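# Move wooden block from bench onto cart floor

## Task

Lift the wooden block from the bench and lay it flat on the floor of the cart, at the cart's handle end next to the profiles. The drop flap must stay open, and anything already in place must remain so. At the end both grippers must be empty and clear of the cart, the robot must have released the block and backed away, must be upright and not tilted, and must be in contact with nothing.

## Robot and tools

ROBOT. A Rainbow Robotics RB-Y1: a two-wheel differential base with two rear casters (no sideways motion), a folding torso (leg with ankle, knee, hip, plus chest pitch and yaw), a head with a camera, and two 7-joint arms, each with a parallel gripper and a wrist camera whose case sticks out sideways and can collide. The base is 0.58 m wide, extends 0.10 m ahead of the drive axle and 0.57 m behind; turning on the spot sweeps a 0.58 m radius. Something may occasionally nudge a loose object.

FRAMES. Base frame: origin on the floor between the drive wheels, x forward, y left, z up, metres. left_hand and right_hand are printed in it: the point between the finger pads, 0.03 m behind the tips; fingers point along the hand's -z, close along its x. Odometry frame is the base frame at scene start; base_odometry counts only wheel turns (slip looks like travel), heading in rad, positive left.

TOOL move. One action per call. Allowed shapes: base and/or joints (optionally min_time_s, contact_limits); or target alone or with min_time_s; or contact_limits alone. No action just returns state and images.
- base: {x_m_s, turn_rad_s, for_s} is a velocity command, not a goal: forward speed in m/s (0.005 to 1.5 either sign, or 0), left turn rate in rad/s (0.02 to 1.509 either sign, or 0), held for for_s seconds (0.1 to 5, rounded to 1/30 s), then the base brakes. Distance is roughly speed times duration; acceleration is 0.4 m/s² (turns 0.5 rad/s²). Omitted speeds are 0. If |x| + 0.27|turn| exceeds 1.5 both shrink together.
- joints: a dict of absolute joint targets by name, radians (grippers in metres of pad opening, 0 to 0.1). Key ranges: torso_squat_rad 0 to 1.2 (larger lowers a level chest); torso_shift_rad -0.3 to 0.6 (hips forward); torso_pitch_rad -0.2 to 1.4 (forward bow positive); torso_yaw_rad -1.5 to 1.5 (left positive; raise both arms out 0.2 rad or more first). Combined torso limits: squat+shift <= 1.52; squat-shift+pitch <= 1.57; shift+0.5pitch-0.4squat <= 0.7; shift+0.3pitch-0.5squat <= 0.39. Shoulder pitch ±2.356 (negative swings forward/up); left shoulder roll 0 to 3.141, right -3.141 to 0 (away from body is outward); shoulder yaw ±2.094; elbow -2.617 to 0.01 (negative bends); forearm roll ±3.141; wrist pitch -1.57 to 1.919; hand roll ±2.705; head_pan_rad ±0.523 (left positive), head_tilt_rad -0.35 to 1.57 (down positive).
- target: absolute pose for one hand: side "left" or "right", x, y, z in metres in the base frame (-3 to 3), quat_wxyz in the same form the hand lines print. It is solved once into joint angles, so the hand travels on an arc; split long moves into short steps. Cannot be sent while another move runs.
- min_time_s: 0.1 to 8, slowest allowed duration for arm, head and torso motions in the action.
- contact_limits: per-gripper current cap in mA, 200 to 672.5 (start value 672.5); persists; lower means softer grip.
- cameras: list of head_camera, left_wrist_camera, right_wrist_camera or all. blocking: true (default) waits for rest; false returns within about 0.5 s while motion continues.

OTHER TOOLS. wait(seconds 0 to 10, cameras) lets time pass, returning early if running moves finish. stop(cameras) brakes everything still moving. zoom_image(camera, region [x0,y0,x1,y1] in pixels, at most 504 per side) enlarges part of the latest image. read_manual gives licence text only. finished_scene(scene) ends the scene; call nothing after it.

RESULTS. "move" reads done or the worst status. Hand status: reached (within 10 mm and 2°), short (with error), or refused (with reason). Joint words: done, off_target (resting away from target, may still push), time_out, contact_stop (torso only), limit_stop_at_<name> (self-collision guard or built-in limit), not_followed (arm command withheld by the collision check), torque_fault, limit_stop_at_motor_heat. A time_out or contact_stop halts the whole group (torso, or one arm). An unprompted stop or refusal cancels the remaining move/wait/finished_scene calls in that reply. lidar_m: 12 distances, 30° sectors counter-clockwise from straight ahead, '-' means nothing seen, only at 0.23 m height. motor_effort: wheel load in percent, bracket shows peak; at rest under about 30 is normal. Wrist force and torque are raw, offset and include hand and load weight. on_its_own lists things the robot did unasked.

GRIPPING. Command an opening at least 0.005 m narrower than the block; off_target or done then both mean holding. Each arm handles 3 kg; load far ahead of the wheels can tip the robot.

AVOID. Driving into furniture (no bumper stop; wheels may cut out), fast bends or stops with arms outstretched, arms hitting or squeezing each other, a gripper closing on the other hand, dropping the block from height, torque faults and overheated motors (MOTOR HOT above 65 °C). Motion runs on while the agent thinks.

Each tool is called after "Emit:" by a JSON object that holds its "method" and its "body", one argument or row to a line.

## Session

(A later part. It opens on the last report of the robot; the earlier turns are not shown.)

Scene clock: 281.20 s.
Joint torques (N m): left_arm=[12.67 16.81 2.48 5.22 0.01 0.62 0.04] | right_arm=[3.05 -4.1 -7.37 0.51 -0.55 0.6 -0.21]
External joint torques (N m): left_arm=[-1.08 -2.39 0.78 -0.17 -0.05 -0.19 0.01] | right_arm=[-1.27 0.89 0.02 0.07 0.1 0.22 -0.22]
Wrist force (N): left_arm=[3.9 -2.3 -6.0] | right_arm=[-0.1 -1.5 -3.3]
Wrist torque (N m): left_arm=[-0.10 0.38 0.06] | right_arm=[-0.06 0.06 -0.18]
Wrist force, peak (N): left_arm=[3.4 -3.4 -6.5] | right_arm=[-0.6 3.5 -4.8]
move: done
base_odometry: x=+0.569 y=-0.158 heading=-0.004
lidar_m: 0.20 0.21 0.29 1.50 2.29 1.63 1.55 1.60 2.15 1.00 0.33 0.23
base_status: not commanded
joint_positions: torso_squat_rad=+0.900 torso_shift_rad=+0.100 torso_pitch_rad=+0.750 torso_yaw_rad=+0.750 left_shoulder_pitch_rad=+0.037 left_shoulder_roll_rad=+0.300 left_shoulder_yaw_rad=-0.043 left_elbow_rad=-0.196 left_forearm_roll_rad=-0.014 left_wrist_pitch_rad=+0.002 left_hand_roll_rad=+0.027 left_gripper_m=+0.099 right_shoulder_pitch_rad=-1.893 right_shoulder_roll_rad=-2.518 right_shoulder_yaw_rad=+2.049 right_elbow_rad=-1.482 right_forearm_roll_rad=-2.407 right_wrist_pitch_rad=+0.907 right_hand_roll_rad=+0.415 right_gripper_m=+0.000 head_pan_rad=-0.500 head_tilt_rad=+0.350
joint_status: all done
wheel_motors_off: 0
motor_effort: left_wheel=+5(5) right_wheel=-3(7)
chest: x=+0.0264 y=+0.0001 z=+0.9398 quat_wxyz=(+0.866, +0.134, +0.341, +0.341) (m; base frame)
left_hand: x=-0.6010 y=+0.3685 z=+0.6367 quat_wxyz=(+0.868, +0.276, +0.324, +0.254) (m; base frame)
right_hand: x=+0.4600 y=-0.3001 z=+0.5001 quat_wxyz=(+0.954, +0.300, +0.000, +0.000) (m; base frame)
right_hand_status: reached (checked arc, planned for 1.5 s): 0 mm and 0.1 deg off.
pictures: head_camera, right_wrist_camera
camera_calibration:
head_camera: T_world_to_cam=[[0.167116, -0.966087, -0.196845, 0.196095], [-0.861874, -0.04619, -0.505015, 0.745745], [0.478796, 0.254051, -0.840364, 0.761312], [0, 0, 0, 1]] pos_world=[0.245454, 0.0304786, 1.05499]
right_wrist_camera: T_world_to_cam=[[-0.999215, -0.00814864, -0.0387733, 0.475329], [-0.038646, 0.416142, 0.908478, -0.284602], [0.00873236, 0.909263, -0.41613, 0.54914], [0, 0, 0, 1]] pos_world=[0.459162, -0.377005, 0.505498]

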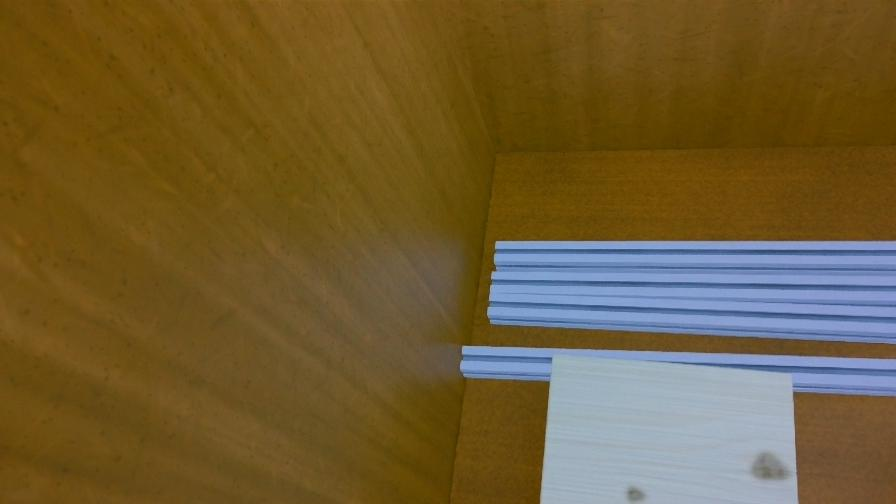

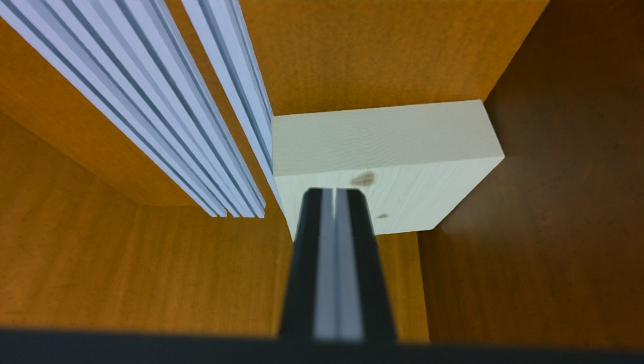

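Emit:
{"method": "move", "body": {
  "target": {"side":"right","x":0.45,"y":-0.22,"z":0.46,"quat_wxyz":[1,0,0,0]},
  "min_time_s": 1.2
}}

Emit:
{"method": "move", "body": {
  "target": {"side":"right","x":0.45,"y":-0.22,"z":0.365,"quat_wxyz":[1,0,0,0]},
  "min_time_s": 1.2,
  "cameras": ["right_wrist_camera"]
}}

Emit:
{"method": "move", "body": {
  "target": {"side":"right","x":0.49,"y":-0.22,"z":0.365,"quat_wxyz":[1,0,0,0]},
  "min_time_s": 1.2
}}

Emit:
{"method": "move", "body": {
  "target": {"side":"right","x":0.53,"y":-0.22,"z":0.365,"quat_wxyz":[1,0,0,0]},
  "min_time_s": 1.5,
  "cameras": ["right_wrist_camera","head_camera"]
}}

Scene clock: 295.80 s.
Joint torques (N m): left_arm=[12.83 16.66 2.54 5.23 -0.04 0.55 -0.07] | right_arm=[-1.89 -12.55 -7.24 -1.12 -0.17 0.09 0.26]
External joint torques (N m): left_arm=[-0.92 -2.54 0.84 -0.16 -0.1 -0.26 -0.1] | right_arm=[1.33 -0.97 -0.64 0.52 -0.32 0.09 0.26]
Wrist force (N): left_arm=[3.5 -2.6 -5.5] | right_arm=[0.1 2.5 -4.6]
Wrist torque (N m): left_arm=[-0.07 0.34 0.08] | right_arm=[-0.25 0.13 -0.06]
Wrist force, peak (N): left_arm=[3.6 -3.3 -6.7] | right_arm=[-0.4 3.7 -4.9]
move: done
base_odometry: x=+0.569 y=-0.158 heading=-0.004
lidar_m: 0.20 0.22 0.30 1.49 2.31 1.64 1.54 1.62 2.14 1.02 0.32 0.22
base_status: not commanded
joint_positions: torso_squat_rad=+0.900 torso_shift_rad=+0.100 torso_pitch_rad=+0.750 torso_yaw_rad=+0.750 left_shoulder_pitch_rad=+0.037 left_shoulder_roll_rad=+0.300 left_shoulder_yaw_rad=-0.043 left_elbow_rad=-0.196 left_forearm_roll_rad=-0.014 left_wrist_pitch_rad=+0.002 left_hand_roll_rad=+0.027 left_gripper_m=+0.099 right_shoulder_pitch_rad=-1.321 right_shoulder_roll_rad=-2.197 right_shoulder_yaw_rad=+1.625 right_elbow_rad=-2.018 right_forearm_roll_rad=-1.122 right_wrist_pitch_rad=+0.816 right_hand_roll_rad=-1.223 right_gripper_m=+0.000 head_pan_rad=-0.500 head_tilt_rad=+0.350
joint_status: all done
wheel_motors_off: 0
motor_effort: left_wheel=+5(5) right_wheel=-5(8)
chest: x=+0.0264 y=+0.0001 z=+0.9398 quat_wxyz=(+0.866, +0.134, +0.341, +0.341) (m; base frame)
left_hand: x=-0.6010 y=+0.3685 z=+0.6368 quat_wxyz=(+0.868, +0.276, +0.324, +0.254) (m; base frame)
right_hand: x=+0.4501 y=-0.2198 z=+0.4600 quat_wxyz=(+1.000, +0.000, +0.000, +0.000) (m; base frame)
right_hand_status: reached (checked arc, planned for 1.2 s): 0 mm and 0.1 deg off.
pictures: none

Scene clock: 297.33 s.
Joint torques (N m): left_arm=[12.41 16.54 2.66 5.28 -0.05 0.58 -0.05] | right_arm=[-3.77 -11.59 -4.31 -0.35 0.24 0.16 -0.28]
External joint torques (N m): left_arm=[-1.35 -2.66 0.97 -0.1 -0.11 -0.23 -0.08] | right_arm=[1.13 0.6 0.71 0.79 0.12 0.16 -0.28]
Wrist force (N): left_arm=[4.0 -2.6 -5.3] | right_arm=[-0.1 2.7 -4.8]
Wrist torque (N m): left_arm=[-0.08 0.41 0.06] | right_arm=[-0.29 0.10 -0.04]
Wrist force, peak (N): left_arm=[3.7 -2.9 -6.4] | right_arm=[0.4 3.0 -5.0]
move: done
base_odometry: x=+0.569 y=-0.158 heading=-0.004
lidar_m: 0.20 0.22 0.29 1.49 2.29 1.63 1.55 1.61 2.14 0.99 0.32 0.23
base_status: not commanded
joint_positions: torso_squat_rad=+0.900 torso_shift_rad=+0.100 torso_pitch_rad=+0.750 torso_yaw_rad=+0.750 left_shoulder_pitch_rad=+0.037 left_shoulder_roll_rad=+0.300 left_shoulder_yaw_rad=-0.043 left_elbow_rad=-0.196 left_forearm_roll_rad=-0.014 left_wrist_pitch_rad=+0.002 left_hand_roll_rad=+0.027 left_gripper_m=+0.099 right_shoulder_pitch_rad=-1.240 right_shoulder_roll_rad=-1.922 right_shoulder_yaw_rad=+1.775 right_elbow_rad=-1.686 right_forearm_roll_rad=-1.030 right_wrist_pitch_rad=+0.585 right_hand_roll_rad=-1.316 right_gripper_m=+0.000 head_pan_rad=-0.500 head_tilt_rad=+0.350
joint_status: all done
wheel_motors_off: 0
motor_effort: left_wheel=+5(6) right_wheel=-6(6)
chest: x=+0.0264 y=+0.0001 z=+0.9398 quat_wxyz=(+0.866, +0.134, +0.341, +0.341) (m; base frame)
left_hand: x=-0.6010 y=+0.3685 z=+0.6367 quat_wxyz=(+0.868, +0.276, +0.324, +0.254) (m; base frame)
right_hand: x=+0.4500 y=-0.2199 z=+0.3658 quat_wxyz=(+1.000, +0.000, -0.001, +0.000) (m; base frame)
right_hand_status: reached (checked arc, planned for 1.2 s): 1 mm and 0.1 deg off.
pictures: right_wrist_camera
camera_calibration:
right_wrist_camera: T_world_to_cam=[[-0.999177, -0.0289518, -0.0284111, 0.452467], [-0.0393553, 0.861582, 0.50609, 0.0491013], [0.00982624, 0.506792, -0.862012, 0.494558], [0, 0, 0, 1]] pos_world=[0.449167, -0.279843, 0.41432]

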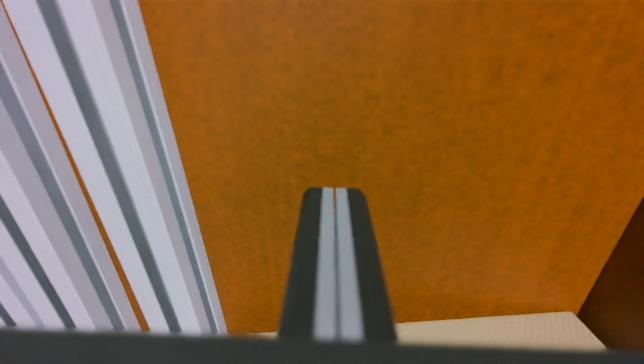

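Scene clock: 298.87 s.
Joint torques (N m): left_arm=[12.46 16.68 2.68 5.36 -0.14 0.58 0.07] | right_arm=[-7.52 -10.79 -7.21 0.52 -0.13 0.08 0.24]
External joint torques (N m): left_arm=[-1.29 -2.52 0.98 -0.03 -0.19 -0.23 0.04] | right_arm=[-1.5 1.4 -1.63 0.84 -0.27 0.09 0.24]
Wrist force (N): left_arm=[3.4 -2.5 -5.9] | right_arm=[0.1 2.6 -4.8]
Wrist torque (N m): left_arm=[-0.06 0.33 0.03] | right_arm=[-0.29 0.14 -0.21]
Wrist force, peak (N): left_arm=[4.2 -3.1 -6.7] | right_arm=[0.3 3.1 -5.0]
move: done
base_odometry: x=+0.569 y=-0.158 heading=-0.004
lidar_m: 0.21 0.21 0.30 1.49 2.28 1.62 1.55 1.61 2.15 1.02 0.33 0.23
base_status: not commanded
joint_positions: torso_squat_rad=+0.900 torso_shift_rad=+0.100 torso_pitch_rad=+0.750 torso_yaw_rad=+0.750 left_shoulder_pitch_rad=+0.037 left_shoulder_roll_rad=+0.300 left_shoulder_yaw_rad=-0.043 left_elbow_rad=-0.196 left_forearm_roll_rad=-0.014 left_wrist_pitch_rad=+0.002 left_hand_roll_rad=+0.027 left_gripper_m=+0.099 right_shoulder_pitch_rad=-1.280 right_shoulder_roll_rad=-1.878 right_shoulder_yaw_rad=+1.735 right_elbow_rad=-1.532 right_forearm_roll_rad=-1.230 right_wrist_pitch_rad=+0.608 right_hand_roll_rad=-1.087 right_gripper_m=+0.000 head_pan_rad=-0.500 head_tilt_rad=+0.350
joint_status: all done
wheel_motors_off: 0
motor_effort: left_wheel=+5(6) right_wheel=-4(6)
chest: x=+0.0264 y=+0.0001 z=+0.9398 quat_wxyz=(+0.866, +0.134, +0.341, +0.341) (m; base frame)
left_hand: x=-0.6010 y=+0.3685 z=+0.6367 quat_wxyz=(+0.868, +0.276, +0.324, +0.254) (m; base frame)
right_hand: x=+0.4897 y=-0.2199 z=+0.3653 quat_wxyz=(+1.000, -0.001, -0.004, -0.001) (m; base frame)
right_hand_status: reached (checked arc, planned for 1.2 s): 0 mm and 0.5 deg off.
pictures: none

Scene clock: 300.70 s.
Joint torques (N m): left_arm=[12.63 16.72 2.62 5.27 -0.01 0.69 0.08] | right_arm=[-9.19 -10.56 -7.2 1.44 -0.22 0.14 0.11]
External joint torques (N m): left_arm=[-1.12 -2.48 0.92 -0.12 -0.06 -0.12 0.05] | right_arm=[-1.87 1.5 -1.34 0.95 -0.37 0.16 0.11]
Wrist force (N): left_arm=[2.8 -2.4 -5.7] | right_arm=[0.1 2.0 -4.5]
Wrist torque (N m): left_arm=[-0.05 0.24 0.05] | right_arm=[-0.23 0.12 -0.18]
Wrist force, peak (N): left_arm=[4.0 -3.4 -6.2] | right_arm=[0.4 3.0 -5.0]
move: done
base_odometry: x=+0.569 y=-0.158 heading=-0.004
lidar_m: 0.21 0.21 0.29 1.49 2.29 1.62 1.55 1.62 2.14 1.01 0.32 0.22
base_status: not commanded
joint_positions: torso_squat_rad=+0.900 torso_shift_rad=+0.100 torso_pitch_rad=+0.750 torso_yaw_rad=+0.750 left_shoulder_pitch_rad=+0.037 left_shoulder_roll_rad=+0.300 left_shoulder_yaw_rad=-0.043 left_elbow_rad=-0.196 left_forearm_roll_rad=-0.014 left_wrist_pitch_rad=+0.002 left_hand_roll_rad=+0.027 left_gripper_m=+0.099 right_shoulder_pitch_rad=-1.319 right_shoulder_roll_rad=-1.813 right_shoulder_yaw_rad=+1.698 right_elbow_rad=-1.345 right_forearm_roll_rad=-1.418 right_wrist_pitch_rad=+0.653 right_hand_roll_rad=-0.856 right_gripper_m=+0.000 head_pan_rad=-0.500 head_tilt_rad=+0.350
joint_status: all done
wheel_motors_off: 0
motor_effort: left_wheel=+4(6) right_wheel=-6(7)
chest: x=+0.0264 y=+0.0001 z=+0.9398 quat_wxyz=(+0.866, +0.134, +0.341, +0.341) (m; base frame)
left_hand: x=-0.6010 y=+0.3685 z=+0.6367 quat_wxyz=(+0.868, +0.276, +0.324, +0.254) (m; base frame)
right_hand: x=+0.5296 y=-0.2198 z=+0.3654 quat_wxyz=(+1.000, -0.001, -0.005, -0.001) (m; base frame)
right_hand_status: reached (checked arc, planned for 1.5 s): 1 mm and 0.6 deg off.
pictures: head_camera, right_wrist_camera
camera_calibration:
head_camera: T_world_to_cam=[[0.167244, -0.966058, -0.196879, 0.196099], [-0.861855, -0.0462796, -0.505039, 0.745768], [0.478785, 0.254146, -0.840342, 0.761288], [0, 0, 0, 1]] pos_world=[0.245454, 0.0304781, 1.05499]
right_wrist_camera: T_world_to_cam=[[-0.998994, -0.0274992, -0.0354248, 0.53474], [-0.0416179, 0.86275, 0.503915, 0.0546317], [0.0167055, 0.504882, -0.863026, 0.489656], [0, 0, 0, 1]] pos_world=[0.528296, -0.279647, 0.414]

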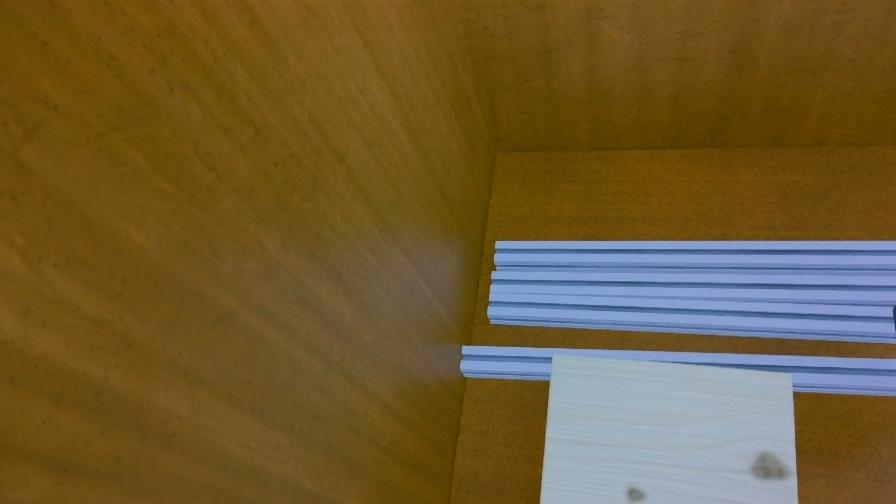

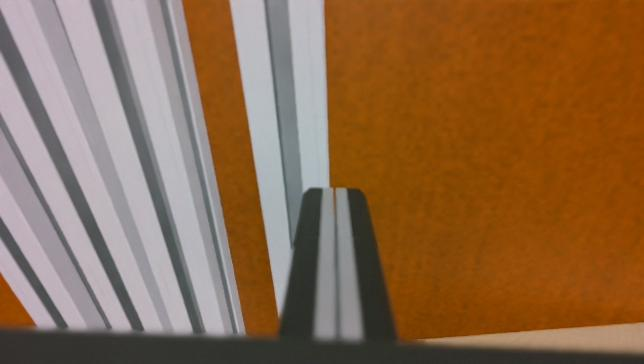

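Emit:
{"method": "move", "body": {
  "target": {"side":"right","x":0.465,"y":-0.22,"z":0.37,"quat_wxyz":[1,0,0,0]},
  "min_time_s": 1.0
}}

Emit:
{"method": "move", "body": {
  "target": {"side":"right","x":0.465,"y":-0.22,"z":0.34,"quat_wxyz":[1,0,0,0]},
  "min_time_s": 0.8,
  "cameras": ["right_wrist_camera"]
}}

Scene clock: 311.10 s.
Joint torques (N m): left_arm=[12.62 16.4 2.47 5.17 0.05 0.53 0.06] | right_arm=[-4.31 -13.97 -4.82 -1.04 0.1 -0.01 -0.07]
External joint torques (N m): left_arm=[-1.14 -2.8 0.77 -0.21 -0.01 -0.28 0.03] | right_arm=[0.95 -1.77 0.54 -0.21 -0.02 0 -0.07]
Wrist force (N): left_arm=[3.7 -2.9 -5.5] | right_arm=[0.4 2.9 -4.7]
Wrist torque (N m): left_arm=[0.00 0.35 0.11] | right_arm=[-0.32 0.17 -0.02]
Wrist force, peak (N): left_arm=[4.3 -3.0 -5.9] | right_arm=[-0.1 3.2 -5.3]
move: done
base_odometry: x=+0.569 y=-0.158 heading=-0.004
lidar_m: 0.21 0.22 0.29 1.49 2.31 1.63 1.55 1.61 2.16 1.01 0.32 0.24
base_status: not commanded
joint_positions: torso_squat_rad=+0.900 torso_shift_rad=+0.100 torso_pitch_rad=+0.750 torso_yaw_rad=+0.750 left_shoulder_pitch_rad=+0.037 left_shoulder_roll_rad=+0.300 left_shoulder_yaw_rad=-0.043 left_elbow_rad=-0.196 left_forearm_roll_rad=-0.014 left_wrist_pitch_rad=+0.002 left_hand_roll_rad=+0.027 left_gripper_m=+0.099 right_shoulder_pitch_rad=-1.262 right_shoulder_roll_rad=-1.921 right_shoulder_yaw_rad=+1.751 right_elbow_rad=-1.641 right_forearm_roll_rad=-1.136 right_wrist_pitch_rad=+0.601 right_hand_roll_rad=-1.197 right_gripper_m=+0.000 head_pan_rad=-0.500 head_tilt_rad=+0.350
joint_status: all done
wheel_motors_off: 0
motor_effort: left_wheel=+4(5) right_wheel=-5(7)
chest: x=+0.0264 y=+0.0001 z=+0.9398 quat_wxyz=(+0.866, +0.134, +0.341, +0.341) (m; base frame)
left_hand: x=-0.6010 y=+0.3685 z=+0.6367 quat_wxyz=(+0.868, +0.276, +0.324, +0.254) (m; base frame)
right_hand: x=+0.4654 y=-0.2195 z=+0.3701 quat_wxyz=(+1.000, +0.002, +0.002, +0.000) (m; base frame)
right_hand_status: reached (checked arc, planned for 1.0 s): 1 mm and 0.3 deg off.
pictures: none

Scene clock: 312.23 s.
Joint torques (N m): left_arm=[12.51 16.27 2.52 5.25 -0.04 0.7 0.01] | right_arm=[-4.61 -11.3 -3.8 0.16 -0.36 0.04 -0.34]
External joint torques (N m): left_arm=[-1.25 -2.93 0.82 -0.14 -0.1 -0.11 -0.02] | right_arm=[1.16 1.06 0.93 0.63 -0.47 0.05 -0.34]
Wrist force (N): left_arm=[3.8 -2.7 -5.3] | right_arm=[0.0 2.5 -4.5]
Wrist torque (N m): left_arm=[-0.02 0.36 0.04] | right_arm=[-0.26 0.13 -0.03]
Wrist force, peak (N): left_arm=[3.8 -3.2 -6.2] | right_arm=[0.0 2.9 -5.2]
move: done
base_odometry: x=+0.569 y=-0.158 heading=-0.004
lidar_m: 0.21 0.22 0.31 1.49 2.31 1.63 1.55 1.61 2.13 1.02 0.34 0.22
base_status: not commanded
joint_positions: torso_squat_rad=+0.900 torso_shift_rad=+0.100 torso_pitch_rad=+0.750 torso_yaw_rad=+0.750 left_shoulder_pitch_rad=+0.037 left_shoulder_roll_rad=+0.300 left_shoulder_yaw_rad=-0.043 left_elbow_rad=-0.196 left_forearm_roll_rad=-0.014 left_wrist_pitch_rad=+0.002 left_hand_roll_rad=+0.027 left_gripper_m=+0.099 right_shoulder_pitch_rad=-1.226 right_shoulder_roll_rad=-1.825 right_shoulder_yaw_rad=+1.786 right_elbow_rad=-1.515 right_forearm_roll_rad=-1.139 right_wrist_pitch_rad=+0.526 right_hand_roll_rad=-1.211 right_gripper_m=+0.000 head_pan_rad=-0.500 head_tilt_rad=+0.350
joint_status: all done
wheel_motors_off: 0
motor_effort: left_wheel=+4(5) right_wheel=-5(7)
chest: x=+0.0264 y=+0.0001 z=+0.9398 quat_wxyz=(+0.866, +0.134, +0.341, +0.341) (m; base frame)
left_hand: x=-0.6010 y=+0.3685 z=+0.6367 quat_wxyz=(+0.868, +0.276, +0.324, +0.254) (m; base frame)
right_hand: x=+0.4652 y=-0.2199 z=+0.3404 quat_wxyz=(+1.000, +0.000, -0.001, +0.000) (m; base frame)
right_hand_status: reached (checked arc, planned for 0.8 s): 0 mm and 0.1 deg off.
pictures: right_wrist_camera
camera_calibration:
right_wrist_camera: T_world_to_cam=[[-0.999197, -0.0287919, -0.0278777, 0.466774], [-0.0389516, 0.861359, 0.506502, 0.0621919], [0.00942955, 0.507181, -0.861788, 0.472633], [0, 0, 0, 1]] pos_world=[0.464365, -0.279841, 0.388822]

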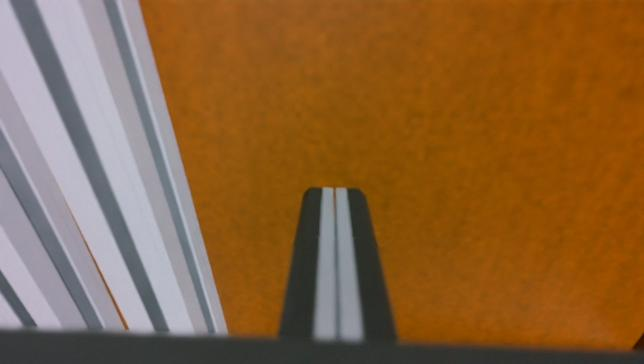

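Emit:
{"method": "move", "body": {
  "target": {"side":"right","x":0.49,"y":-0.22,"z":0.336,"quat_wxyz":[1,0,0,0]},
  "min_time_s": 1.0
}}

Emit:
{"method": "move", "body": {
  "target": {"side":"right","x":0.525,"y":-0.22,"z":0.336,"quat_wxyz":[1,0,0,0]},
  "min_time_s": 1.2,
  "cameras": ["right_wrist_camera","head_camera"]
}}

Scene clock: 315.00 s.
Joint torques (N m): left_arm=[12.4 16.82 2.51 5.37 0.06 0.61 0.07] | right_arm=[-8.45 -11.09 -6.14 1.02 -0.08 0.28 0.03]
External joint torques (N m): left_arm=[-1.35 -2.38 0.81 -0.02 0.01 -0.2 0.04] | right_arm=[-1.89 1.27 -1.26 0.87 -0.2 0.29 0.03]
Wrist force (N): left_arm=[3.5 -2.8 -5.8] | right_arm=[0.1 2.8 -5.0]
Wrist torque (N m): left_arm=[-0.04 0.29 0.08] | right_arm=[-0.29 0.11 -0.19]
Wrist force, peak (N): left_arm=[3.7 -3.0 -6.5] | right_arm=[0.4 2.9 -5.2]
move: done
base_odometry: x=+0.569 y=-0.158 heading=-0.004
lidar_m: 0.21 0.22 0.29 1.49 2.30 1.62 1.55 1.61 2.16 1.03 0.33 0.23
base_status: not commanded
joint_positions: torso_squat_rad=+0.900 torso_shift_rad=+0.100 torso_pitch_rad=+0.750 torso_yaw_rad=+0.750 left_shoulder_pitch_rad=+0.037 left_shoulder_roll_rad=+0.300 left_shoulder_yaw_rad=-0.043 left_elbow_rad=-0.196 left_forearm_roll_rad=-0.014 left_wrist_pitch_rad=+0.002 left_hand_roll_rad=+0.027 left_gripper_m=+0.099 right_shoulder_pitch_rad=-1.247 right_shoulder_roll_rad=-1.781 right_shoulder_yaw_rad=+1.771 right_elbow_rad=-1.392 right_forearm_roll_rad=-1.291 right_wrist_pitch_rad=+0.532 right_hand_roll_rad=-1.042 right_gripper_m=+0.000 head_pan_rad=-0.500 head_tilt_rad=+0.350
joint_status: all done
wheel_motors_off: 0
motor_effort: left_wheel=+5(5) right_wheel=-5(7)
chest: x=+0.0264 y=+0.0001 z=+0.9398 quat_wxyz=(+0.866, +0.134, +0.341, +0.341) (m; base frame)
left_hand: x=-0.6010 y=+0.3685 z=+0.6367 quat_wxyz=(+0.868, +0.276, +0.324, +0.254) (m; base frame)
right_hand: x=+0.4898 y=-0.2202 z=+0.3361 quat_wxyz=(+1.000, -0.001, -0.002, +0.000) (m; base frame)
right_hand_status: reached (checked arc, planned for 1.0 s): 0 mm and 0.3 deg off.
pictures: none

Scene clock: 316.53 s.
Joint torques (N m): left_arm=[12.71 16.6 2.64 5.15 0.01 0.69 0.02] | right_arm=[-9.63 -10.95 -6.49 1.88 -0.22 0.24 0.16]
External joint torques (N m): left_arm=[-1.04 -2.6 0.94 -0.24 -0.05 -0.12 -0.01] | right_arm=[-1.95 1.33 -1.46 0.96 -0.36 0.27 0.16]
Wrist force (N): left_arm=[3.9 -2.5 -5.1] | right_arm=[0.0 2.5 -4.3]
Wrist torque (N m): left_arm=[-0.07 0.40 0.06] | right_arm=[-0.29 0.12 -0.20]
Wrist force, peak (N): left_arm=[4.2 -3.1 -6.3] | right_arm=[0.3 3.3 -5.2]
move: done
base_odometry: x=+0.569 y=-0.158 heading=-0.004
lidar_m: 0.21 0.21 0.31 1.48 2.29 1.63 1.55 1.61 2.14 1.02 0.34 0.23
base_status: not commanded
joint_positions: torso_squat_rad=+0.900 torso_shift_rad=+0.100 torso_pitch_rad=+0.750 torso_yaw_rad=+0.750 left_shoulder_pitch_rad=+0.037 left_shoulder_roll_rad=+0.300 left_shoulder_yaw_rad=-0.043 left_elbow_rad=-0.196 left_forearm_roll_rad=-0.014 left_wrist_pitch_rad=+0.002 left_hand_roll_rad=+0.027 left_gripper_m=+0.099 right_shoulder_pitch_rad=-1.277 right_shoulder_roll_rad=-1.724 right_shoulder_yaw_rad=+1.740 right_elbow_rad=-1.225 right_forearm_roll_rad=-1.476 right_wrist_pitch_rad=+0.572 right_hand_roll_rad=-0.821 right_gripper_m=+0.000 head_pan_rad=-0.500 head_tilt_rad=+0.350
joint_status: all done
wheel_motors_off: 0
motor_effort: left_wheel=+5(5) right_wheel=-5(6)
chest: x=+0.0264 y=+0.0001 z=+0.9398 quat_wxyz=(+0.866, +0.134, +0.341, +0.341) (m; base frame)
left_hand: x=-0.6010 y=+0.3685 z=+0.6367 quat_wxyz=(+0.868, +0.276, +0.324, +0.254) (m; base frame)
right_hand: x=+0.5247 y=-0.2199 z=+0.3363 quat_wxyz=(+1.000, -0.002, -0.005, -0.001) (m; base frame)
right_hand_status: reached (checked arc, planned for 1.2 s): 0 mm and 0.6 deg off.
pictures: head_camera, right_wrist_camera
camera_calibration:
head_camera: T_world_to_cam=[[0.1672, -0.966082, -0.196797, 0.196024], [-0.861857, -0.0462824, -0.505035, 0.745765], [0.478797, 0.254053, -0.840363, 0.761311], [0, 0, 0, 1]] pos_world=[0.245454, 0.0304783, 1.05499]
right_wrist_camera: T_world_to_cam=[[-0.998974, -0.0275929, -0.0358997, 0.528866], [-0.0419244, 0.863157, 0.503192, 0.0695933], [0.0171025, 0.504181, -0.863429, 0.464464], [0, 0, 0, 1]] pos_world=[0.523298, -0.279651, 0.384999]

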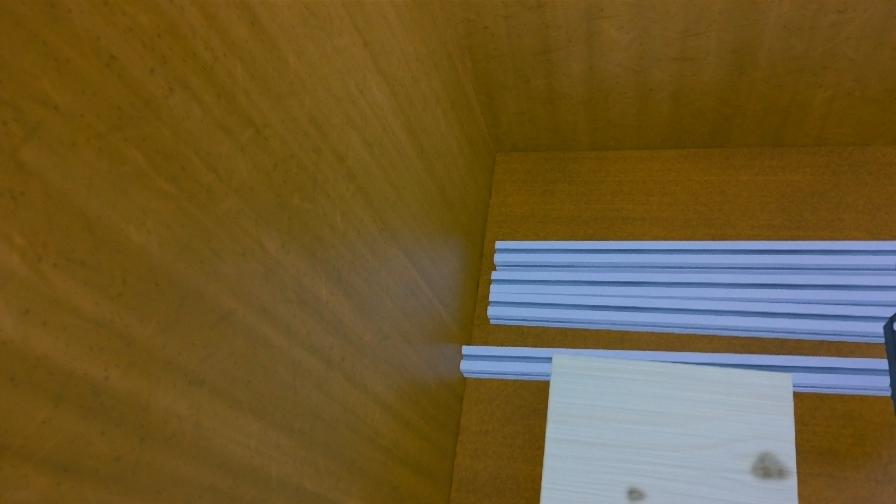

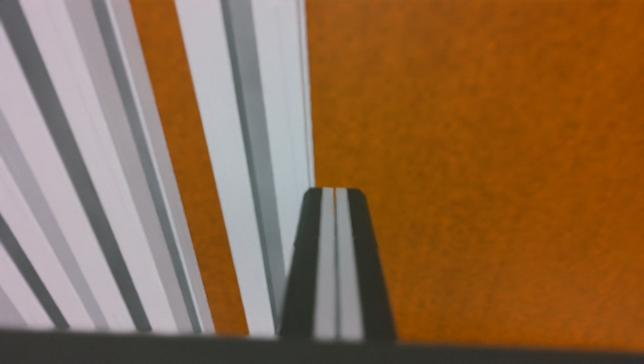

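Emit:
{"method": "move", "body": {
  "target": {"side":"right","x":0.545,"y":-0.21,"z":0.334,"quat_wxyz":[1,0,0,0]},
  "min_time_s": 1.0
}}

Emit:
{"method": "move", "body": {
  "target": {"side":"right","x":0.57,"y":-0.21,"z":0.334,"quat_wxyz":[1,0,0,0]},
  "min_time_s": 1.2,
  "cameras": ["right_wrist_camera","head_camera"]
}}

Scene clock: 319.23 s.
Joint torques (N m): left_arm=[12.56 16.49 2.71 5.31 -0.02 0.51 0.03] | right_arm=[-10.36 -10.97 -6.39 2.26 -0.18 0.23 0.18]
External joint torques (N m): left_arm=[-1.2 -2.71 1.01 -0.08 -0.07 -0.3 0] | right_arm=[-1.58 0.95 -1.4 0.96 -0.32 0.26 0.18]
Wrist force (N): left_arm=[3.4 -2.7 -5.8] | right_arm=[-0.1 2.5 -4.9]
Wrist torque (N m): left_arm=[-0.01 0.32 0.07] | right_arm=[-0.25 0.09 -0.22]
Wrist force, peak (N): left_arm=[3.5 -3.5 -6.8] | right_arm=[0.2 2.8 -5.5]
move: done
base_odometry: x=+0.569 y=-0.158 heading=-0.004
lidar_m: 0.21 0.22 0.30 1.50 2.29 1.63 1.55 1.61 2.15 1.00 0.32 0.22
base_status: not commanded
joint_positions: torso_squat_rad=+0.900 torso_shift_rad=+0.100 torso_pitch_rad=+0.750 torso_yaw_rad=+0.750 left_shoulder_pitch_rad=+0.037 left_shoulder_roll_rad=+0.300 left_shoulder_yaw_rad=-0.043 left_elbow_rad=-0.196 left_forearm_roll_rad=-0.014 left_wrist_pitch_rad=+0.002 left_hand_roll_rad=+0.027 left_gripper_m=+0.099 right_shoulder_pitch_rad=-1.294 right_shoulder_roll_rad=-1.655 right_shoulder_yaw_rad=+1.712 right_elbow_rad=-1.092 right_forearm_roll_rad=-1.581 right_wrist_pitch_rad=+0.620 right_hand_roll_rad=-0.692 right_gripper_m=+0.000 head_pan_rad=-0.500 head_tilt_rad=+0.350
joint_status: all done
wheel_motors_off: 0
motor_effort: left_wheel=+4(6) right_wheel=-6(6)
chest: x=+0.0264 y=+0.0001 z=+0.9398 quat_wxyz=(+0.866, +0.134, +0.341, +0.341) (m; base frame)
left_hand: x=-0.6010 y=+0.3685 z=+0.6367 quat_wxyz=(+0.868, +0.276, +0.324, +0.254) (m; base frame)
right_hand: x=+0.5447 y=-0.2102 z=+0.3341 quat_wxyz=(+1.000, -0.001, -0.002, +0.000) (m; base frame)
right_hand_status: reached (checked arc, planned for 1.0 s): 0 mm and 0.2 deg off.
pictures: none

Scene clock: 320.77 s.
Joint torques (N m): left_arm=[12.51 16.38 2.44 5.29 -0.09 0.67 -0.14] | right_arm=[-11.65 -10.39 -6.12 3.11 -0.19 0.13 0.08]
External joint torques (N m): left_arm=[-1.24 -2.82 0.74 -0.1 -0.14 -0.14 -0.18] | right_arm=[-1.91 1.47 -1.49 1.22 -0.34 0.17 0.08]
Wrist force (N): left_arm=[3.9 -2.6 -5.7] | right_arm=[-0.2 2.8 -4.4]
Wrist torque (N m): left_arm=[-0.01 0.37 0.08] | right_arm=[-0.29 0.08 -0.20]
Wrist force, peak (N): left_arm=[4.1 -3.0 -6.5] | right_arm=[0.3 3.0 -5.1]
move: done
base_odometry: x=+0.569 y=-0.158 heading=-0.004
lidar_m: 0.21 0.23 0.31 1.48 2.29 1.64 1.55 1.60 2.15 1.01 0.33 0.23
base_status: not commanded
joint_positions: torso_squat_rad=+0.900 torso_shift_rad=+0.100 torso_pitch_rad=+0.750 torso_yaw_rad=+0.750 left_shoulder_pitch_rad=+0.037 left_shoulder_roll_rad=+0.300 left_shoulder_yaw_rad=-0.043 left_elbow_rad=-0.196 left_forearm_roll_rad=-0.014 left_wrist_pitch_rad=+0.002 left_hand_roll_rad=+0.027 left_gripper_m=+0.099 right_shoulder_pitch_rad=-1.302 right_shoulder_roll_rad=-1.583 right_shoulder_yaw_rad=+1.676 right_elbow_rad=-0.916 right_forearm_roll_rad=-1.699 right_wrist_pitch_rad=+0.668 right_hand_roll_rad=-0.525 right_gripper_m=+0.000 head_pan_rad=-0.500 head_tilt_rad=+0.350
joint_status: all done
wheel_motors_off: 0
motor_effort: left_wheel=+5(5) right_wheel=-5(6)
chest: x=+0.0264 y=+0.0001 z=+0.9398 quat_wxyz=(+0.866, +0.134, +0.341, +0.341) (m; base frame)
left_hand: x=-0.6010 y=+0.3685 z=+0.6367 quat_wxyz=(+0.868, +0.276, +0.324, +0.254) (m; base frame)
right_hand: x=+0.5695 y=-0.2101 z=+0.3342 quat_wxyz=(+1.000, -0.001, -0.003, +0.000) (m; base frame)
right_hand_status: reached (checked arc, planned for 1.2 s): 1 mm and 0.4 deg off.
pictures: head_camera, right_wrist_camera
camera_calibration:
head_camera: T_world_to_cam=[[0.1672, -0.966082, -0.196797, 0.196024], [-0.861857, -0.0462824, -0.505035, 0.745765], [0.478797, 0.254053, -0.840363, 0.761311], [0, 0, 0, 1]] pos_world=[0.245454, 0.0304783, 1.05499]
right_wrist_camera: T_world_to_cam=[[-0.999083, -0.0281611, -0.0322467, 0.572601], [-0.0405896, 0.862599, 0.504258, 0.0629433], [0.0136156, 0.505104, -0.862951, 0.458873], [0, 0, 0, 1]] pos_world=[0.568383, -0.269949, 0.38271]

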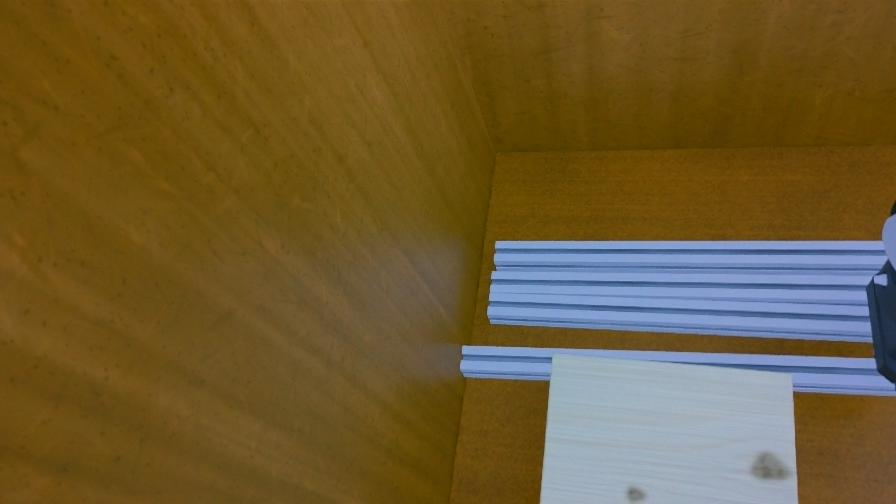

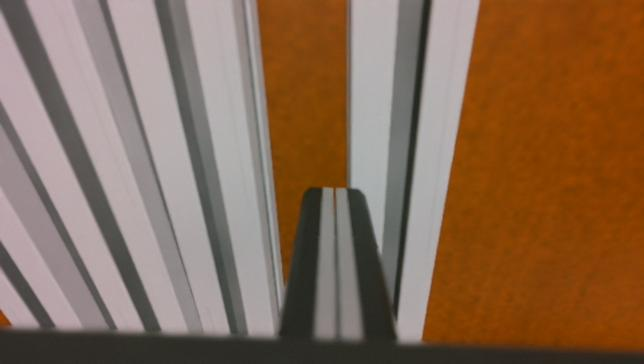

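Emit:
{"method": "move", "body": {
  "target": {"side":"right","x":0.56,"y":-0.22,"z":0.37,"quat_wxyz":[1,0,0,0]},
  "min_time_s": 0.6
}}

Emit:
{"method": "move", "body": {
  "target": {"side":"right","x":0.465,"y":-0.22,"z":0.36,"quat_wxyz":[1,0,0,0]},
  "min_time_s": 1.2
}}

Emit:
{"method": "move", "body": {
  "target": {"side":"right","x":0.465,"y":-0.22,"z":0.31,"quat_wxyz":[1,0,0,0]},
  "min_time_s": 1.0
}}

Emit:
{"method": "move", "body": {
  "target": {"side":"right","x":0.51,"y":-0.22,"z":0.31,"quat_wxyz":[1,0,0,0]},
  "min_time_s": 1.2,
  "cameras": ["right_wrist_camera"]
}}

Scene clock: 324.87 s.
Joint torques (N m): left_arm=[12.76 16.27 2.41 5.32 0.03 0.57 -0.09] | right_arm=[-9.78 -12.07 -6.75 1.21 0.08 0.14 0.01]
External joint torques (N m): left_arm=[-1 -2.93 0.71 -0.07 -0.03 -0.24 -0.12] | right_arm=[-1.34 -0.38 -0.92 0.06 -0.06 0.16 0.01]
Wrist force (N): left_arm=[3.5 -3.1 -5.8] | right_arm=[-0.1 2.9 -4.4]
Wrist torque (N m): left_arm=[0.00 0.35 0.06] | right_arm=[-0.33 0.10 -0.02]
Wrist force, peak (N): left_arm=[3.6 -2.9 -6.8] | right_arm=[0.1 3.6 -5.2]
move: done
base_odometry: x=+0.569 y=-0.158 heading=-0.004
lidar_m: 0.19 0.23 0.30 1.49 2.31 1.63 1.55 1.61 2.15 1.01 0.33 0.22
base_status: not commanded
joint_positions: torso_squat_rad=+0.900 torso_shift_rad=+0.100 torso_pitch_rad=+0.750 torso_yaw_rad=+0.750 left_shoulder_pitch_rad=+0.037 left_shoulder_roll_rad=+0.300 left_shoulder_yaw_rad=-0.043 left_elbow_rad=-0.196 left_forearm_roll_rad=-0.014 left_wrist_pitch_rad=+0.002 left_hand_roll_rad=+0.027 left_gripper_m=+0.099 right_shoulder_pitch_rad=-1.364 right_shoulder_roll_rad=-1.749 right_shoulder_yaw_rad=+1.675 right_elbow_rad=-1.161 right_forearm_roll_rad=-1.595 right_wrist_pitch_rad=+0.721 right_hand_roll_rad=-0.630 right_gripper_m=+0.000 head_pan_rad=-0.500 head_tilt_rad=+0.350
joint_status: all done
wheel_motors_off: 0
motor_effort: left_wheel=+4(6) right_wheel=-5(6)
chest: x=+0.0264 y=+0.0001 z=+0.9398 quat_wxyz=(+0.866, +0.134, +0.341, +0.341) (m; base frame)
left_hand: x=-0.6010 y=+0.3685 z=+0.6368 quat_wxyz=(+0.868, +0.276, +0.324, +0.254) (m; base frame)
right_hand: x=+0.5600 y=-0.2198 z=+0.3696 quat_wxyz=(+1.000, +0.004, +0.005, +0.001) (m; base frame)
right_hand_status: reached (checked arc, planned for 0.6 s): 0 mm and 0.7 deg off.
pictures: none

Scene clock: 326.40 s.
Joint torques (N m): left_arm=[12.55 16.38 2.61 5.25 -0.01 0.62 -0.03] | right_arm=[-4.63 -13.7 -4.3 -0.88 -0.05 -0.07 -0.02]
External joint torques (N m): left_arm=[-1.21 -2.82 0.91 -0.14 -0.06 -0.19 -0.06] | right_arm=[0.81 -1.55 0.86 -0.18 -0.16 -0.06 -0.02]
Wrist force (N): left_arm=[3.2 -3.0 -5.8] | right_arm=[0.4 2.6 -4.6]
Wrist torque (N m): left_arm=[-0.03 0.32 0.04] | right_arm=[-0.26 0.15 -0.01]
Wrist force, peak (N): left_arm=[3.2 -3.2 -6.6] | right_arm=[0.5 2.9 -5.2]
move: done
base_odometry: x=+0.569 y=-0.158 heading=-0.004
lidar_m: 0.22 0.22 0.29 1.50 2.29 1.63 1.55 1.62 2.15 1.01 0.33 0.24
base_status: not commanded
joint_positions: torso_squat_rad=+0.900 torso_shift_rad=+0.100 torso_pitch_rad=+0.750 torso_yaw_rad=+0.750 left_shoulder_pitch_rad=+0.037 left_shoulder_roll_rad=+0.300 left_shoulder_yaw_rad=-0.043 left_elbow_rad=-0.196 left_forearm_roll_rad=-0.014 left_wrist_pitch_rad=+0.002 left_hand_roll_rad=+0.027 left_gripper_m=+0.099 right_shoulder_pitch_rad=-1.260 right_shoulder_roll_rad=-1.889 right_shoulder_yaw_rad=+1.773 right_elbow_rad=-1.596 right_forearm_roll_rad=-1.149 right_wrist_pitch_rad=+0.573 right_hand_roll_rad=-1.189 right_gripper_m=+0.000 head_pan_rad=-0.500 head_tilt_rad=+0.350
joint_status: all done
wheel_motors_off: 0
motor_effort: left_wheel=+4(5) right_wheel=-4(6)
chest: x=+0.0264 y=+0.0001 z=+0.9398 quat_wxyz=(+0.866, +0.134, +0.341, +0.341) (m; base frame)
left_hand: x=-0.6010 y=+0.3685 z=+0.6368 quat_wxyz=(+0.868, +0.276, +0.324, +0.254) (m; base frame)
right_hand: x=+0.4655 y=-0.2195 z=+0.3601 quat_wxyz=(+1.000, +0.003, +0.003, +0.001) (m; base frame)
right_hand_status: reached (checked arc, planned for 1.2 s): 1 mm and 0.4 deg off.
pictures: none

Scene clock: 327.73 s.
Joint torques (N m): left_arm=[12.53 16.49 2.73 5.27 -0.11 0.64 0.02] | right_arm=[-5.6 -11.61 -3.1 0.98 -0.23 0.01 0.21]
External joint torques (N m): left_arm=[-1.23 -2.71 1.03 -0.12 -0.17 -0.17 -0.01] | right_arm=[0.7 0.75 0.92 0.93 -0.33 0.01 0.21]
Wrist force (N): left_arm=[3.7 -2.9 -5.6] | right_arm=[-0.1 2.2 -4.1]
Wrist torque (N m): left_arm=[0.02 0.35 0.08] | right_arm=[-0.20 0.11 -0.19]
Wrist force, peak (N): left_arm=[3.8 -2.6 -6.6] | right_arm=[-0.1 3.0 -5.1]
move: done
base_odometry: x=+0.569 y=-0.158 heading=-0.004
lidar_m: 0.20 0.21 0.30 1.51 2.29 1.63 1.56 1.61 2.14 0.99 0.33 0.23
base_status: not commanded
joint_positions: torso_squat_rad=+0.900 torso_shift_rad=+0.100 torso_pitch_rad=+0.750 torso_yaw_rad=+0.750 left_shoulder_pitch_rad=+0.037 left_shoulder_roll_rad=+0.300 left_shoulder_yaw_rad=-0.043 left_elbow_rad=-0.196 left_forearm_roll_rad=-0.014 left_wrist_pitch_rad=+0.002 left_hand_roll_rad=+0.027 left_gripper_m=+0.099 right_shoulder_pitch_rad=-1.196 right_shoulder_roll_rad=-1.718 right_shoulder_yaw_rad=+1.828 right_elbow_rad=-1.361 right_forearm_roll_rad=-1.202 right_wrist_pitch_rad=+0.444 right_hand_roll_rad=-1.173 right_gripper_m=+0.000 head_pan_rad=-0.500 head_tilt_rad=+0.350
joint_status: all done
wheel_motors_off: 0
motor_effort: left_wheel=+5(5) right_wheel=-4(7)
chest: x=+0.0264 y=+0.0001 z=+0.9398 quat_wxyz=(+0.866, +0.134, +0.341, +0.341) (m; base frame)
left_hand: x=-0.6010 y=+0.3685 z=+0.6368 quat_wxyz=(+0.868, +0.276, +0.324, +0.254) (m; base frame)
right_hand: x=+0.4652 y=-0.2198 z=+0.3102 quat_wxyz=(+1.000, +0.000, -0.001, +0.000) (m; base frame)
right_hand_status: reached (checked arc, planned for 1.0 s): 0 mm and 0.1 deg off.
pictures: none

Scene clock: 329.27 s.
Joint torques (N m): left_arm=[12.92 16.47 2.67 5.2 -0.04 0.57 -0.05] | right_arm=[-9.23 -10.98 -6.09 2.03 -0.21 0.24 0.02]
External joint torques (N m): left_arm=[-0.83 -2.73 0.97 -0.19 -0.1 -0.24 -0.08] | right_arm=[-1.57 1.4 -1.87 0.87 -0.33 0.27 0.02]
Wrist force (N): left_arm=[4.1 -2.8 -5.5] | right_arm=[0.0 2.7 -4.3]
Wrist torque (N m): left_arm=[-0.07 0.41 0.00] | right_arm=[-0.28 0.13 -0.19]
Wrist force, peak (N): left_arm=[4.4 -2.9 -6.1] | right_arm=[0.0 3.2 -4.9]
move: done
base_odometry: x=+0.569 y=-0.158 heading=-0.004
lidar_m: 0.21 0.22 0.31 1.49 2.30 1.62 1.55 1.61 2.15 1.01 0.33 0.23
base_status: not commanded
joint_positions: torso_squat_rad=+0.900 torso_shift_rad=+0.100 torso_pitch_rad=+0.750 torso_yaw_rad=+0.750 left_shoulder_pitch_rad=+0.037 left_shoulder_roll_rad=+0.300 left_shoulder_yaw_rad=-0.043 left_elbow_rad=-0.196 left_forearm_roll_rad=-0.014 left_wrist_pitch_rad=+0.002 left_hand_roll_rad=+0.027 left_gripper_m=+0.099 right_shoulder_pitch_rad=-1.233 right_shoulder_roll_rad=-1.652 right_shoulder_yaw_rad=+1.790 right_elbow_rad=-1.150 right_forearm_roll_rad=-1.514 right_wrist_pitch_rad=+0.488 right_hand_roll_rad=-0.822 right_gripper_m=+0.000 head_pan_rad=-0.500 head_tilt_rad=+0.350
joint_status: all done
wheel_motors_off: 0
motor_effort: left_wheel=+5(5) right_wheel=-6(7)
chest: x=+0.0264 y=+0.0001 z=+0.9398 quat_wxyz=(+0.866, +0.134, +0.341, +0.341) (m; base frame)
left_hand: x=-0.6010 y=+0.3685 z=+0.6368 quat_wxyz=(+0.868, +0.276, +0.324, +0.254) (m; base frame)
right_hand: x=+0.5097 y=-0.2200 z=+0.3101 quat_wxyz=(+1.000, -0.001, -0.003, +0.000) (m; base frame)
right_hand_status: reached (checked arc, planned for 1.2 s): 0 mm and 0.4 deg off.
pictures: right_wrist_camera
camera_calibration:
right_wrist_camera: T_world_to_cam=[[-0.999067, -0.0282863, -0.0326461, 0.511905], [-0.0408942, 0.862779, 0.503925, 0.0814847], [0.0139122, 0.50479, -0.86313, 0.443803], [0, 0, 0, 1]] pos_world=[0.508585, -0.27985, 0.358709]

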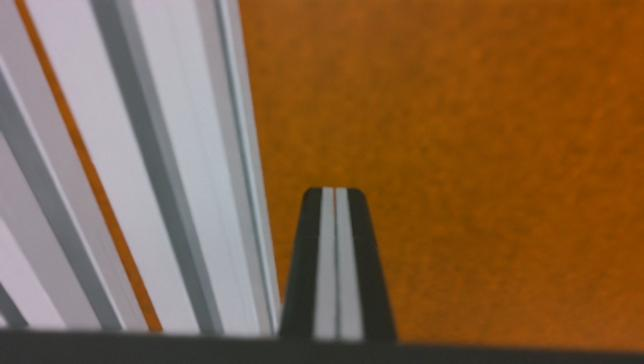

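Emit:
{"method": "move", "body": {
  "target": {"side":"right","x":0.54,"y":-0.22,"z":0.31,"quat_wxyz":[1,0,0,0]},
  "min_time_s": 1.2
}}

Emit:
{"method": "move", "body": {
  "target": {"side":"right","x":0.56,"y":-0.22,"z":0.31,"quat_wxyz":[1,0,0,0]},
  "min_time_s": 1.2,
  "cameras": ["right_wrist_camera","head_camera"]
}}

Scene clock: 331.87 s.
Joint torques (N m): left_arm=[12.54 16.48 2.52 5.2 0.02 0.65 -0.03] | right_arm=[-13.05 -11.36 -7.22 3.7 -0.02 -0.99 0.06]
External joint torques (N m): left_arm=[-1.22 -2.72 0.82 -0.19 -0.03 -0.16 -0.06] | right_arm=[-4.41 1.09 -3.14 1.8 -0.15 -0.96 0.06]
Wrist force (N): left_arm=[3.7 -2.6 -5.2] | right_arm=[-4.3 1.3 -5.2]
Wrist torque (N m): left_arm=[-0.05 0.33 0.00] | right_arm=[-0.33 0.19 -0.17]
Wrist force, peak (N): left_arm=[3.9 -2.6 -6.5] | right_arm=[-5.5 3.1 -5.4]
move: done
base_odometry: x=+0.569 y=-0.158 heading=-0.004
lidar_m: 0.20 0.22 0.29 1.49 2.29 1.63 1.55 1.61 2.15 1.01 0.33 0.23
base_status: not commanded
joint_positions: torso_squat_rad=+0.900 torso_shift_rad=+0.100 torso_pitch_rad=+0.750 torso_yaw_rad=+0.750 left_shoulder_pitch_rad=+0.037 left_shoulder_roll_rad=+0.300 left_shoulder_yaw_rad=-0.043 left_elbow_rad=-0.196 left_forearm_roll_rad=-0.014 left_wrist_pitch_rad=+0.002 left_hand_roll_rad=+0.027 left_gripper_m=+0.099 right_shoulder_pitch_rad=-1.240 right_shoulder_roll_rad=-1.587 right_shoulder_yaw_rad=+1.747 right_elbow_rad=-0.974 right_forearm_roll_rad=-1.687 right_wrist_pitch_rad=+0.542 right_hand_roll_rad=-0.608 right_gripper_m=+0.000 head_pan_rad=-0.500 head_tilt_rad=+0.350
joint_status: all done
wheel_motors_off: 0
motor_effort: left_wheel=+5(6) right_wheel=-2(6)
chest: x=+0.0264 y=+0.0001 z=+0.9398 quat_wxyz=(+0.866, +0.134, +0.341, +0.341) (m; base frame)
left_hand: x=-0.6010 y=+0.3685 z=+0.6368 quat_wxyz=(+0.868, +0.276, +0.324, +0.254) (m; base frame)
right_hand: x=+0.5389 y=-0.2202 z=+0.3101 quat_wxyz=(+1.000, -0.003, -0.006, -0.001) (m; base frame)
right_hand_status: reached (checked arc, planned for 1.2 s): 1 mm and 0.7 deg off.
pictures: none

Scene clock: 333.40 s.
Joint torques (N m): left_arm=[12.67 16.45 2.47 5.3 0 0.67 -0.05] | right_arm=[-10.6 -11.64 -5.97 4.16 0.03 -0.65 0.09]
External joint torques (N m): left_arm=[-1.09 -2.75 0.77 -0.09 -0.06 -0.14 -0.09] | right_arm=[-1.18 0.91 -2.27 1.68 -0.11 -0.6 0.09]
Wrist force (N): left_arm=[4.1 -2.7 -5.9] | right_arm=[-2.1 2.6 -5.1]
Wrist torque (N m): left_arm=[-0.07 0.40 0.06] | right_arm=[-0.32 0.11 -0.17]
Wrist force, peak (N): left_arm=[3.7 -3.3 -6.1] | right_arm=[-7.3 4.0 -6.5]
move: done
base_odometry: x=+0.569 y=-0.158 heading=-0.004
lidar_m: 0.21 0.21 0.30 1.49 2.29 1.62 1.55 1.61 2.15 1.01 0.34 0.22
base_status: not commanded
joint_positions: torso_squat_rad=+0.900 torso_shift_rad=+0.100 torso_pitch_rad=+0.750 torso_yaw_rad=+0.750 left_shoulder_pitch_rad=+0.037 left_shoulder_roll_rad=+0.300 left_shoulder_yaw_rad=-0.043 left_elbow_rad=-0.196 left_forearm_roll_rad=-0.014 left_wrist_pitch_rad=+0.002 left_hand_roll_rad=+0.027 left_gripper_m=+0.099 right_shoulder_pitch_rad=-1.233 right_shoulder_roll_rad=-1.519 right_shoulder_yaw_rad=+1.697 right_elbow_rad=-0.802 right_forearm_roll_rad=-1.822 right_wrist_pitch_rad=+0.601 right_hand_roll_rad=-0.425 right_gripper_m=+0.000 head_pan_rad=-0.500 head_tilt_rad=+0.350
joint_status: all done
wheel_motors_off: 0
motor_effort: left_wheel=+5(6) right_wheel=-4(4)
chest: x=+0.0264 y=+0.0001 z=+0.9398 quat_wxyz=(+0.866, +0.134, +0.341, +0.341) (m; base frame)
left_hand: x=-0.6010 y=+0.3685 z=+0.6368 quat_wxyz=(+0.868, +0.276, +0.324, +0.254) (m; base frame)
right_hand: x=+0.5592 y=-0.2200 z=+0.3102 quat_wxyz=(+1.000, -0.002, -0.004, -0.001) (m; base frame)
right_hand_status: reached (checked arc, planned for 1.2 s): 1 mm and 0.5 deg off.
pictures: head_camera, right_wrist_camera
camera_calibration:
head_camera: T_world_to_cam=[[0.167126, -0.966083, -0.196859, 0.196108], [-0.861915, -0.0462131, -0.504942, 0.745679], [0.478718, 0.254064, -0.840405, 0.761374], [0, 0, 0, 1]] pos_world=[0.245454, 0.0304785, 1.05499]
right_wrist_camera: T_world_to_cam=[[-0.999027, -0.0281106, -0.0339955, 0.561781], [-0.0414086, 0.863267, 0.503046, 0.0841125], [0.0152063, 0.503964, -0.863591, 0.442362], [0, 0, 0, 1]] pos_world=[0.557991, -0.279754, 0.358805]

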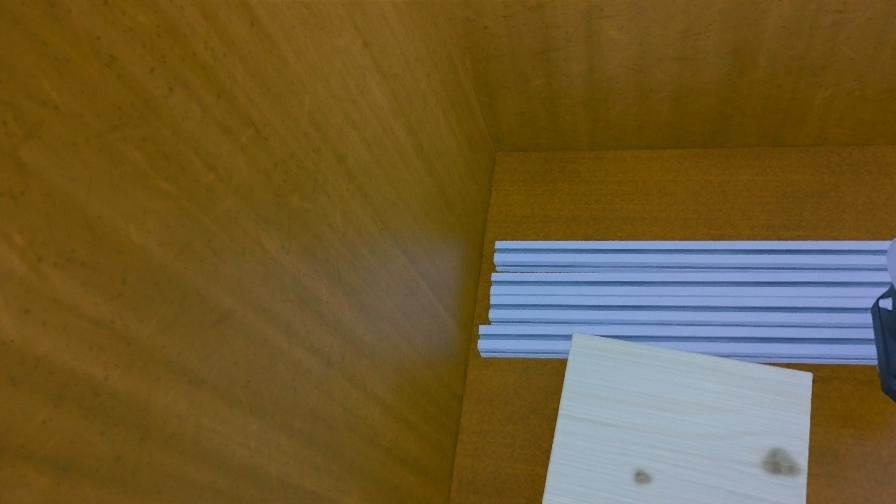

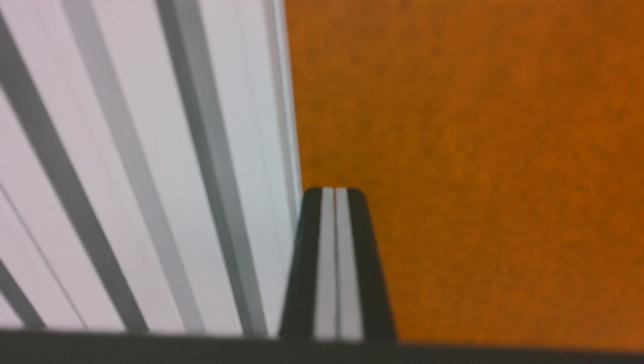

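Emit:
{"method": "move", "body": {
  "target": {"side":"right","x":0.53,"y":-0.24,"z":0.36,"quat_wxyz":[1,0,0,0]},
  "min_time_s": 0.7
}}

Emit:
{"method": "move", "body": {
  "target": {"side":"right","x":0.46,"y":-0.33,"z":0.42,"quat_wxyz":[0.9063,0.4226,0,0]},
  "min_time_s": 1.5,
  "cameras": ["right_wrist_camera"]
}}

Emit:
{"method": "zoom_image", "body": {
  "camera": "right_wrist_camera",
  "region": [200, 0, 560, 200]
}}

Scene clock: 344.20 s.
Joint torques (N m): left_arm=[12.64 16.72 2.85 5.41 -0.04 0.66 0.01] | right_arm=[-8.04 -12.52 -4.53 1.05 -0.19 -0.01 0.32]
External joint torques (N m): left_arm=[-1.12 -2.48 1.15 0.02 -0.09 -0.15 -0.02] | right_arm=[-1.24 0.2 0.87 0.02 -0.32 0.01 0.32]
Wrist force (N): left_arm=[2.9 -2.1 -6.0] | right_arm=[0.1 3.2 -4.9]
Wrist torque (N m): left_arm=[-0.10 0.24 0.06] | right_arm=[-0.36 0.12 0.00]
Wrist force, peak (N): left_arm=[4.2 -3.4 -6.4] | right_arm=[-9.4 4.4 -6.5]
move: done
base_odometry: x=+0.569 y=-0.158 heading=-0.004
lidar_m: 0.21 0.22 0.29 1.50 2.29 1.61 1.55 1.61 2.15 1.02 0.34 0.23
base_status: not commanded
joint_positions: torso_squat_rad=+0.900 torso_shift_rad=+0.100 torso_pitch_rad=+0.750 torso_yaw_rad=+0.750 left_shoulder_pitch_rad=+0.037 left_shoulder_roll_rad=+0.300 left_shoulder_yaw_rad=-0.043 left_elbow_rad=-0.196 left_forearm_roll_rad=-0.014 left_wrist_pitch_rad=+0.002 left_hand_roll_rad=+0.027 left_gripper_m=+0.099 right_shoulder_pitch_rad=-1.305 right_shoulder_roll_rad=-1.818 right_shoulder_yaw_rad=+1.725 right_elbow_rad=-1.279 right_forearm_roll_rad=-1.538 right_wrist_pitch_rad=+0.610 right_hand_roll_rad=-0.724 right_gripper_m=+0.000 head_pan_rad=-0.500 head_tilt_rad=+0.350
joint_status: all done
wheel_motors_off: 0
motor_effort: left_wheel=+4(6) right_wheel=-5(6)
chest: x=+0.0264 y=+0.0001 z=+0.9398 quat_wxyz=(+0.866, +0.134, +0.341, +0.341) (m; base frame)
left_hand: x=-0.6010 y=+0.3685 z=+0.6368 quat_wxyz=(+0.868, +0.276, +0.324, +0.254) (m; base frame)
right_hand: x=+0.5302 y=-0.2400 z=+0.3601 quat_wxyz=(+1.000, +0.002, +0.001, +0.000) (m; base frame)
right_hand_status: reached (checked arc, planned for 0.8 s): 0 mm and 0.2 deg off.
pictures: none

Scene clock: 346.03 s.
Joint torques (N m): left_arm=[12.63 16.46 2.59 5.3 0 0.54 0.06] | right_arm=[0.87 -16.19 -1.8 3.91 -0.22 0.89 -0.21]
External joint torques (N m): left_arm=[-1.13 -2.74 0.89 -0.09 -0.06 -0.27 0.03] | right_arm=[0.89 -0.16 0.3 0.32 -0.02 0.15 -0.21]
Wrist force (N): left_arm=[3.5 -2.7 -5.8] | right_arm=[0.9 -0.7 -4.0]
Wrist torque (N m): left_arm=[-0.04 0.34 0.07] | right_arm=[-0.11 0.15 -0.20]
Wrist force, peak (N): left_arm=[3.8 -3.0 -6.4] | right_arm=[1.2 4.6 -4.6]
move: short
base_odometry: x=+0.569 y=-0.158 heading=-0.004
lidar_m: 0.20 0.21 0.30 1.50 2.30 1.63 1.55 1.60 2.15 1.00 0.33 0.23
base_status: not commanded
joint_positions: torso_squat_rad=+0.900 torso_shift_rad=+0.100 torso_pitch_rad=+0.750 torso_yaw_rad=+0.750 left_shoulder_pitch_rad=+0.037 left_shoulder_roll_rad=+0.300 left_shoulder_yaw_rad=-0.043 left_elbow_rad=-0.196 left_forearm_roll_rad=-0.014 left_wrist_pitch_rad=+0.002 left_hand_roll_rad=+0.027 left_gripper_m=+0.099 right_shoulder_pitch_rad=-1.280 right_shoulder_roll_rad=-2.054 right_shoulder_yaw_rad=+2.094 right_elbow_rad=-1.075 right_forearm_roll_rad=-3.141 right_wrist_pitch_rad=+0.855 right_hand_roll_rad=+0.894 right_gripper_m=+0.000 head_pan_rad=-0.500 head_tilt_rad=+0.350
joint_status: all done
wheel_motors_off: 0
motor_effort: left_wheel=+4(6) right_wheel=-4(7)
chest: x=+0.0264 y=+0.0001 z=+0.9398 quat_wxyz=(+0.866, +0.134, +0.341, +0.341) (m; base frame)
left_hand: x=-0.6010 y=+0.3685 z=+0.6367 quat_wxyz=(+0.868, +0.276, +0.324, +0.254) (m; base frame)
right_hand: x=+0.4602 y=-0.3296 z=+0.4205 quat_wxyz=(+0.969, +0.237, +0.060, +0.028) (m; base frame)
right_hand_status: short (checked arc, as near as the solve gets, planned for 1.5 s): 1 mm and 23.7 deg off. The place is met; only the turn is off.
pictures: right_wrist_camera
camera_calibration:
right_wrist_camera: T_world_to_cam=[[-0.993115, -0.0965443, 0.0663407, 0.396067], [0.00528187, 0.528852, 0.848697, -0.157966], [-0.117021, 0.843205, -0.524701, 0.624546], [0, 0, 0, 1]] pos_world=[0.46726, -0.404842, 0.43549]

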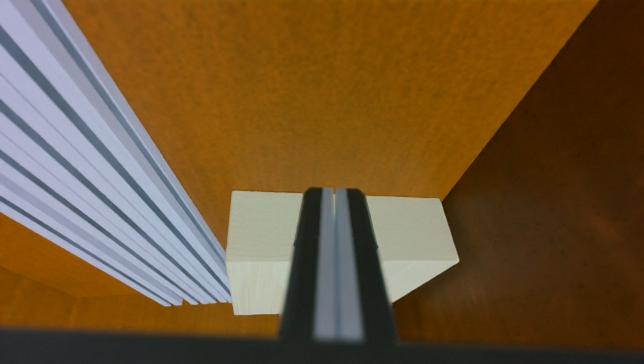

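Scaled by 1.400 from the camera's 644x364 image, which has a finer 1265x715 frame.

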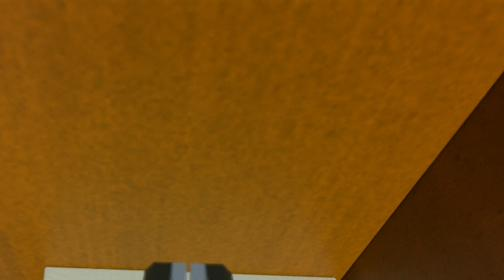

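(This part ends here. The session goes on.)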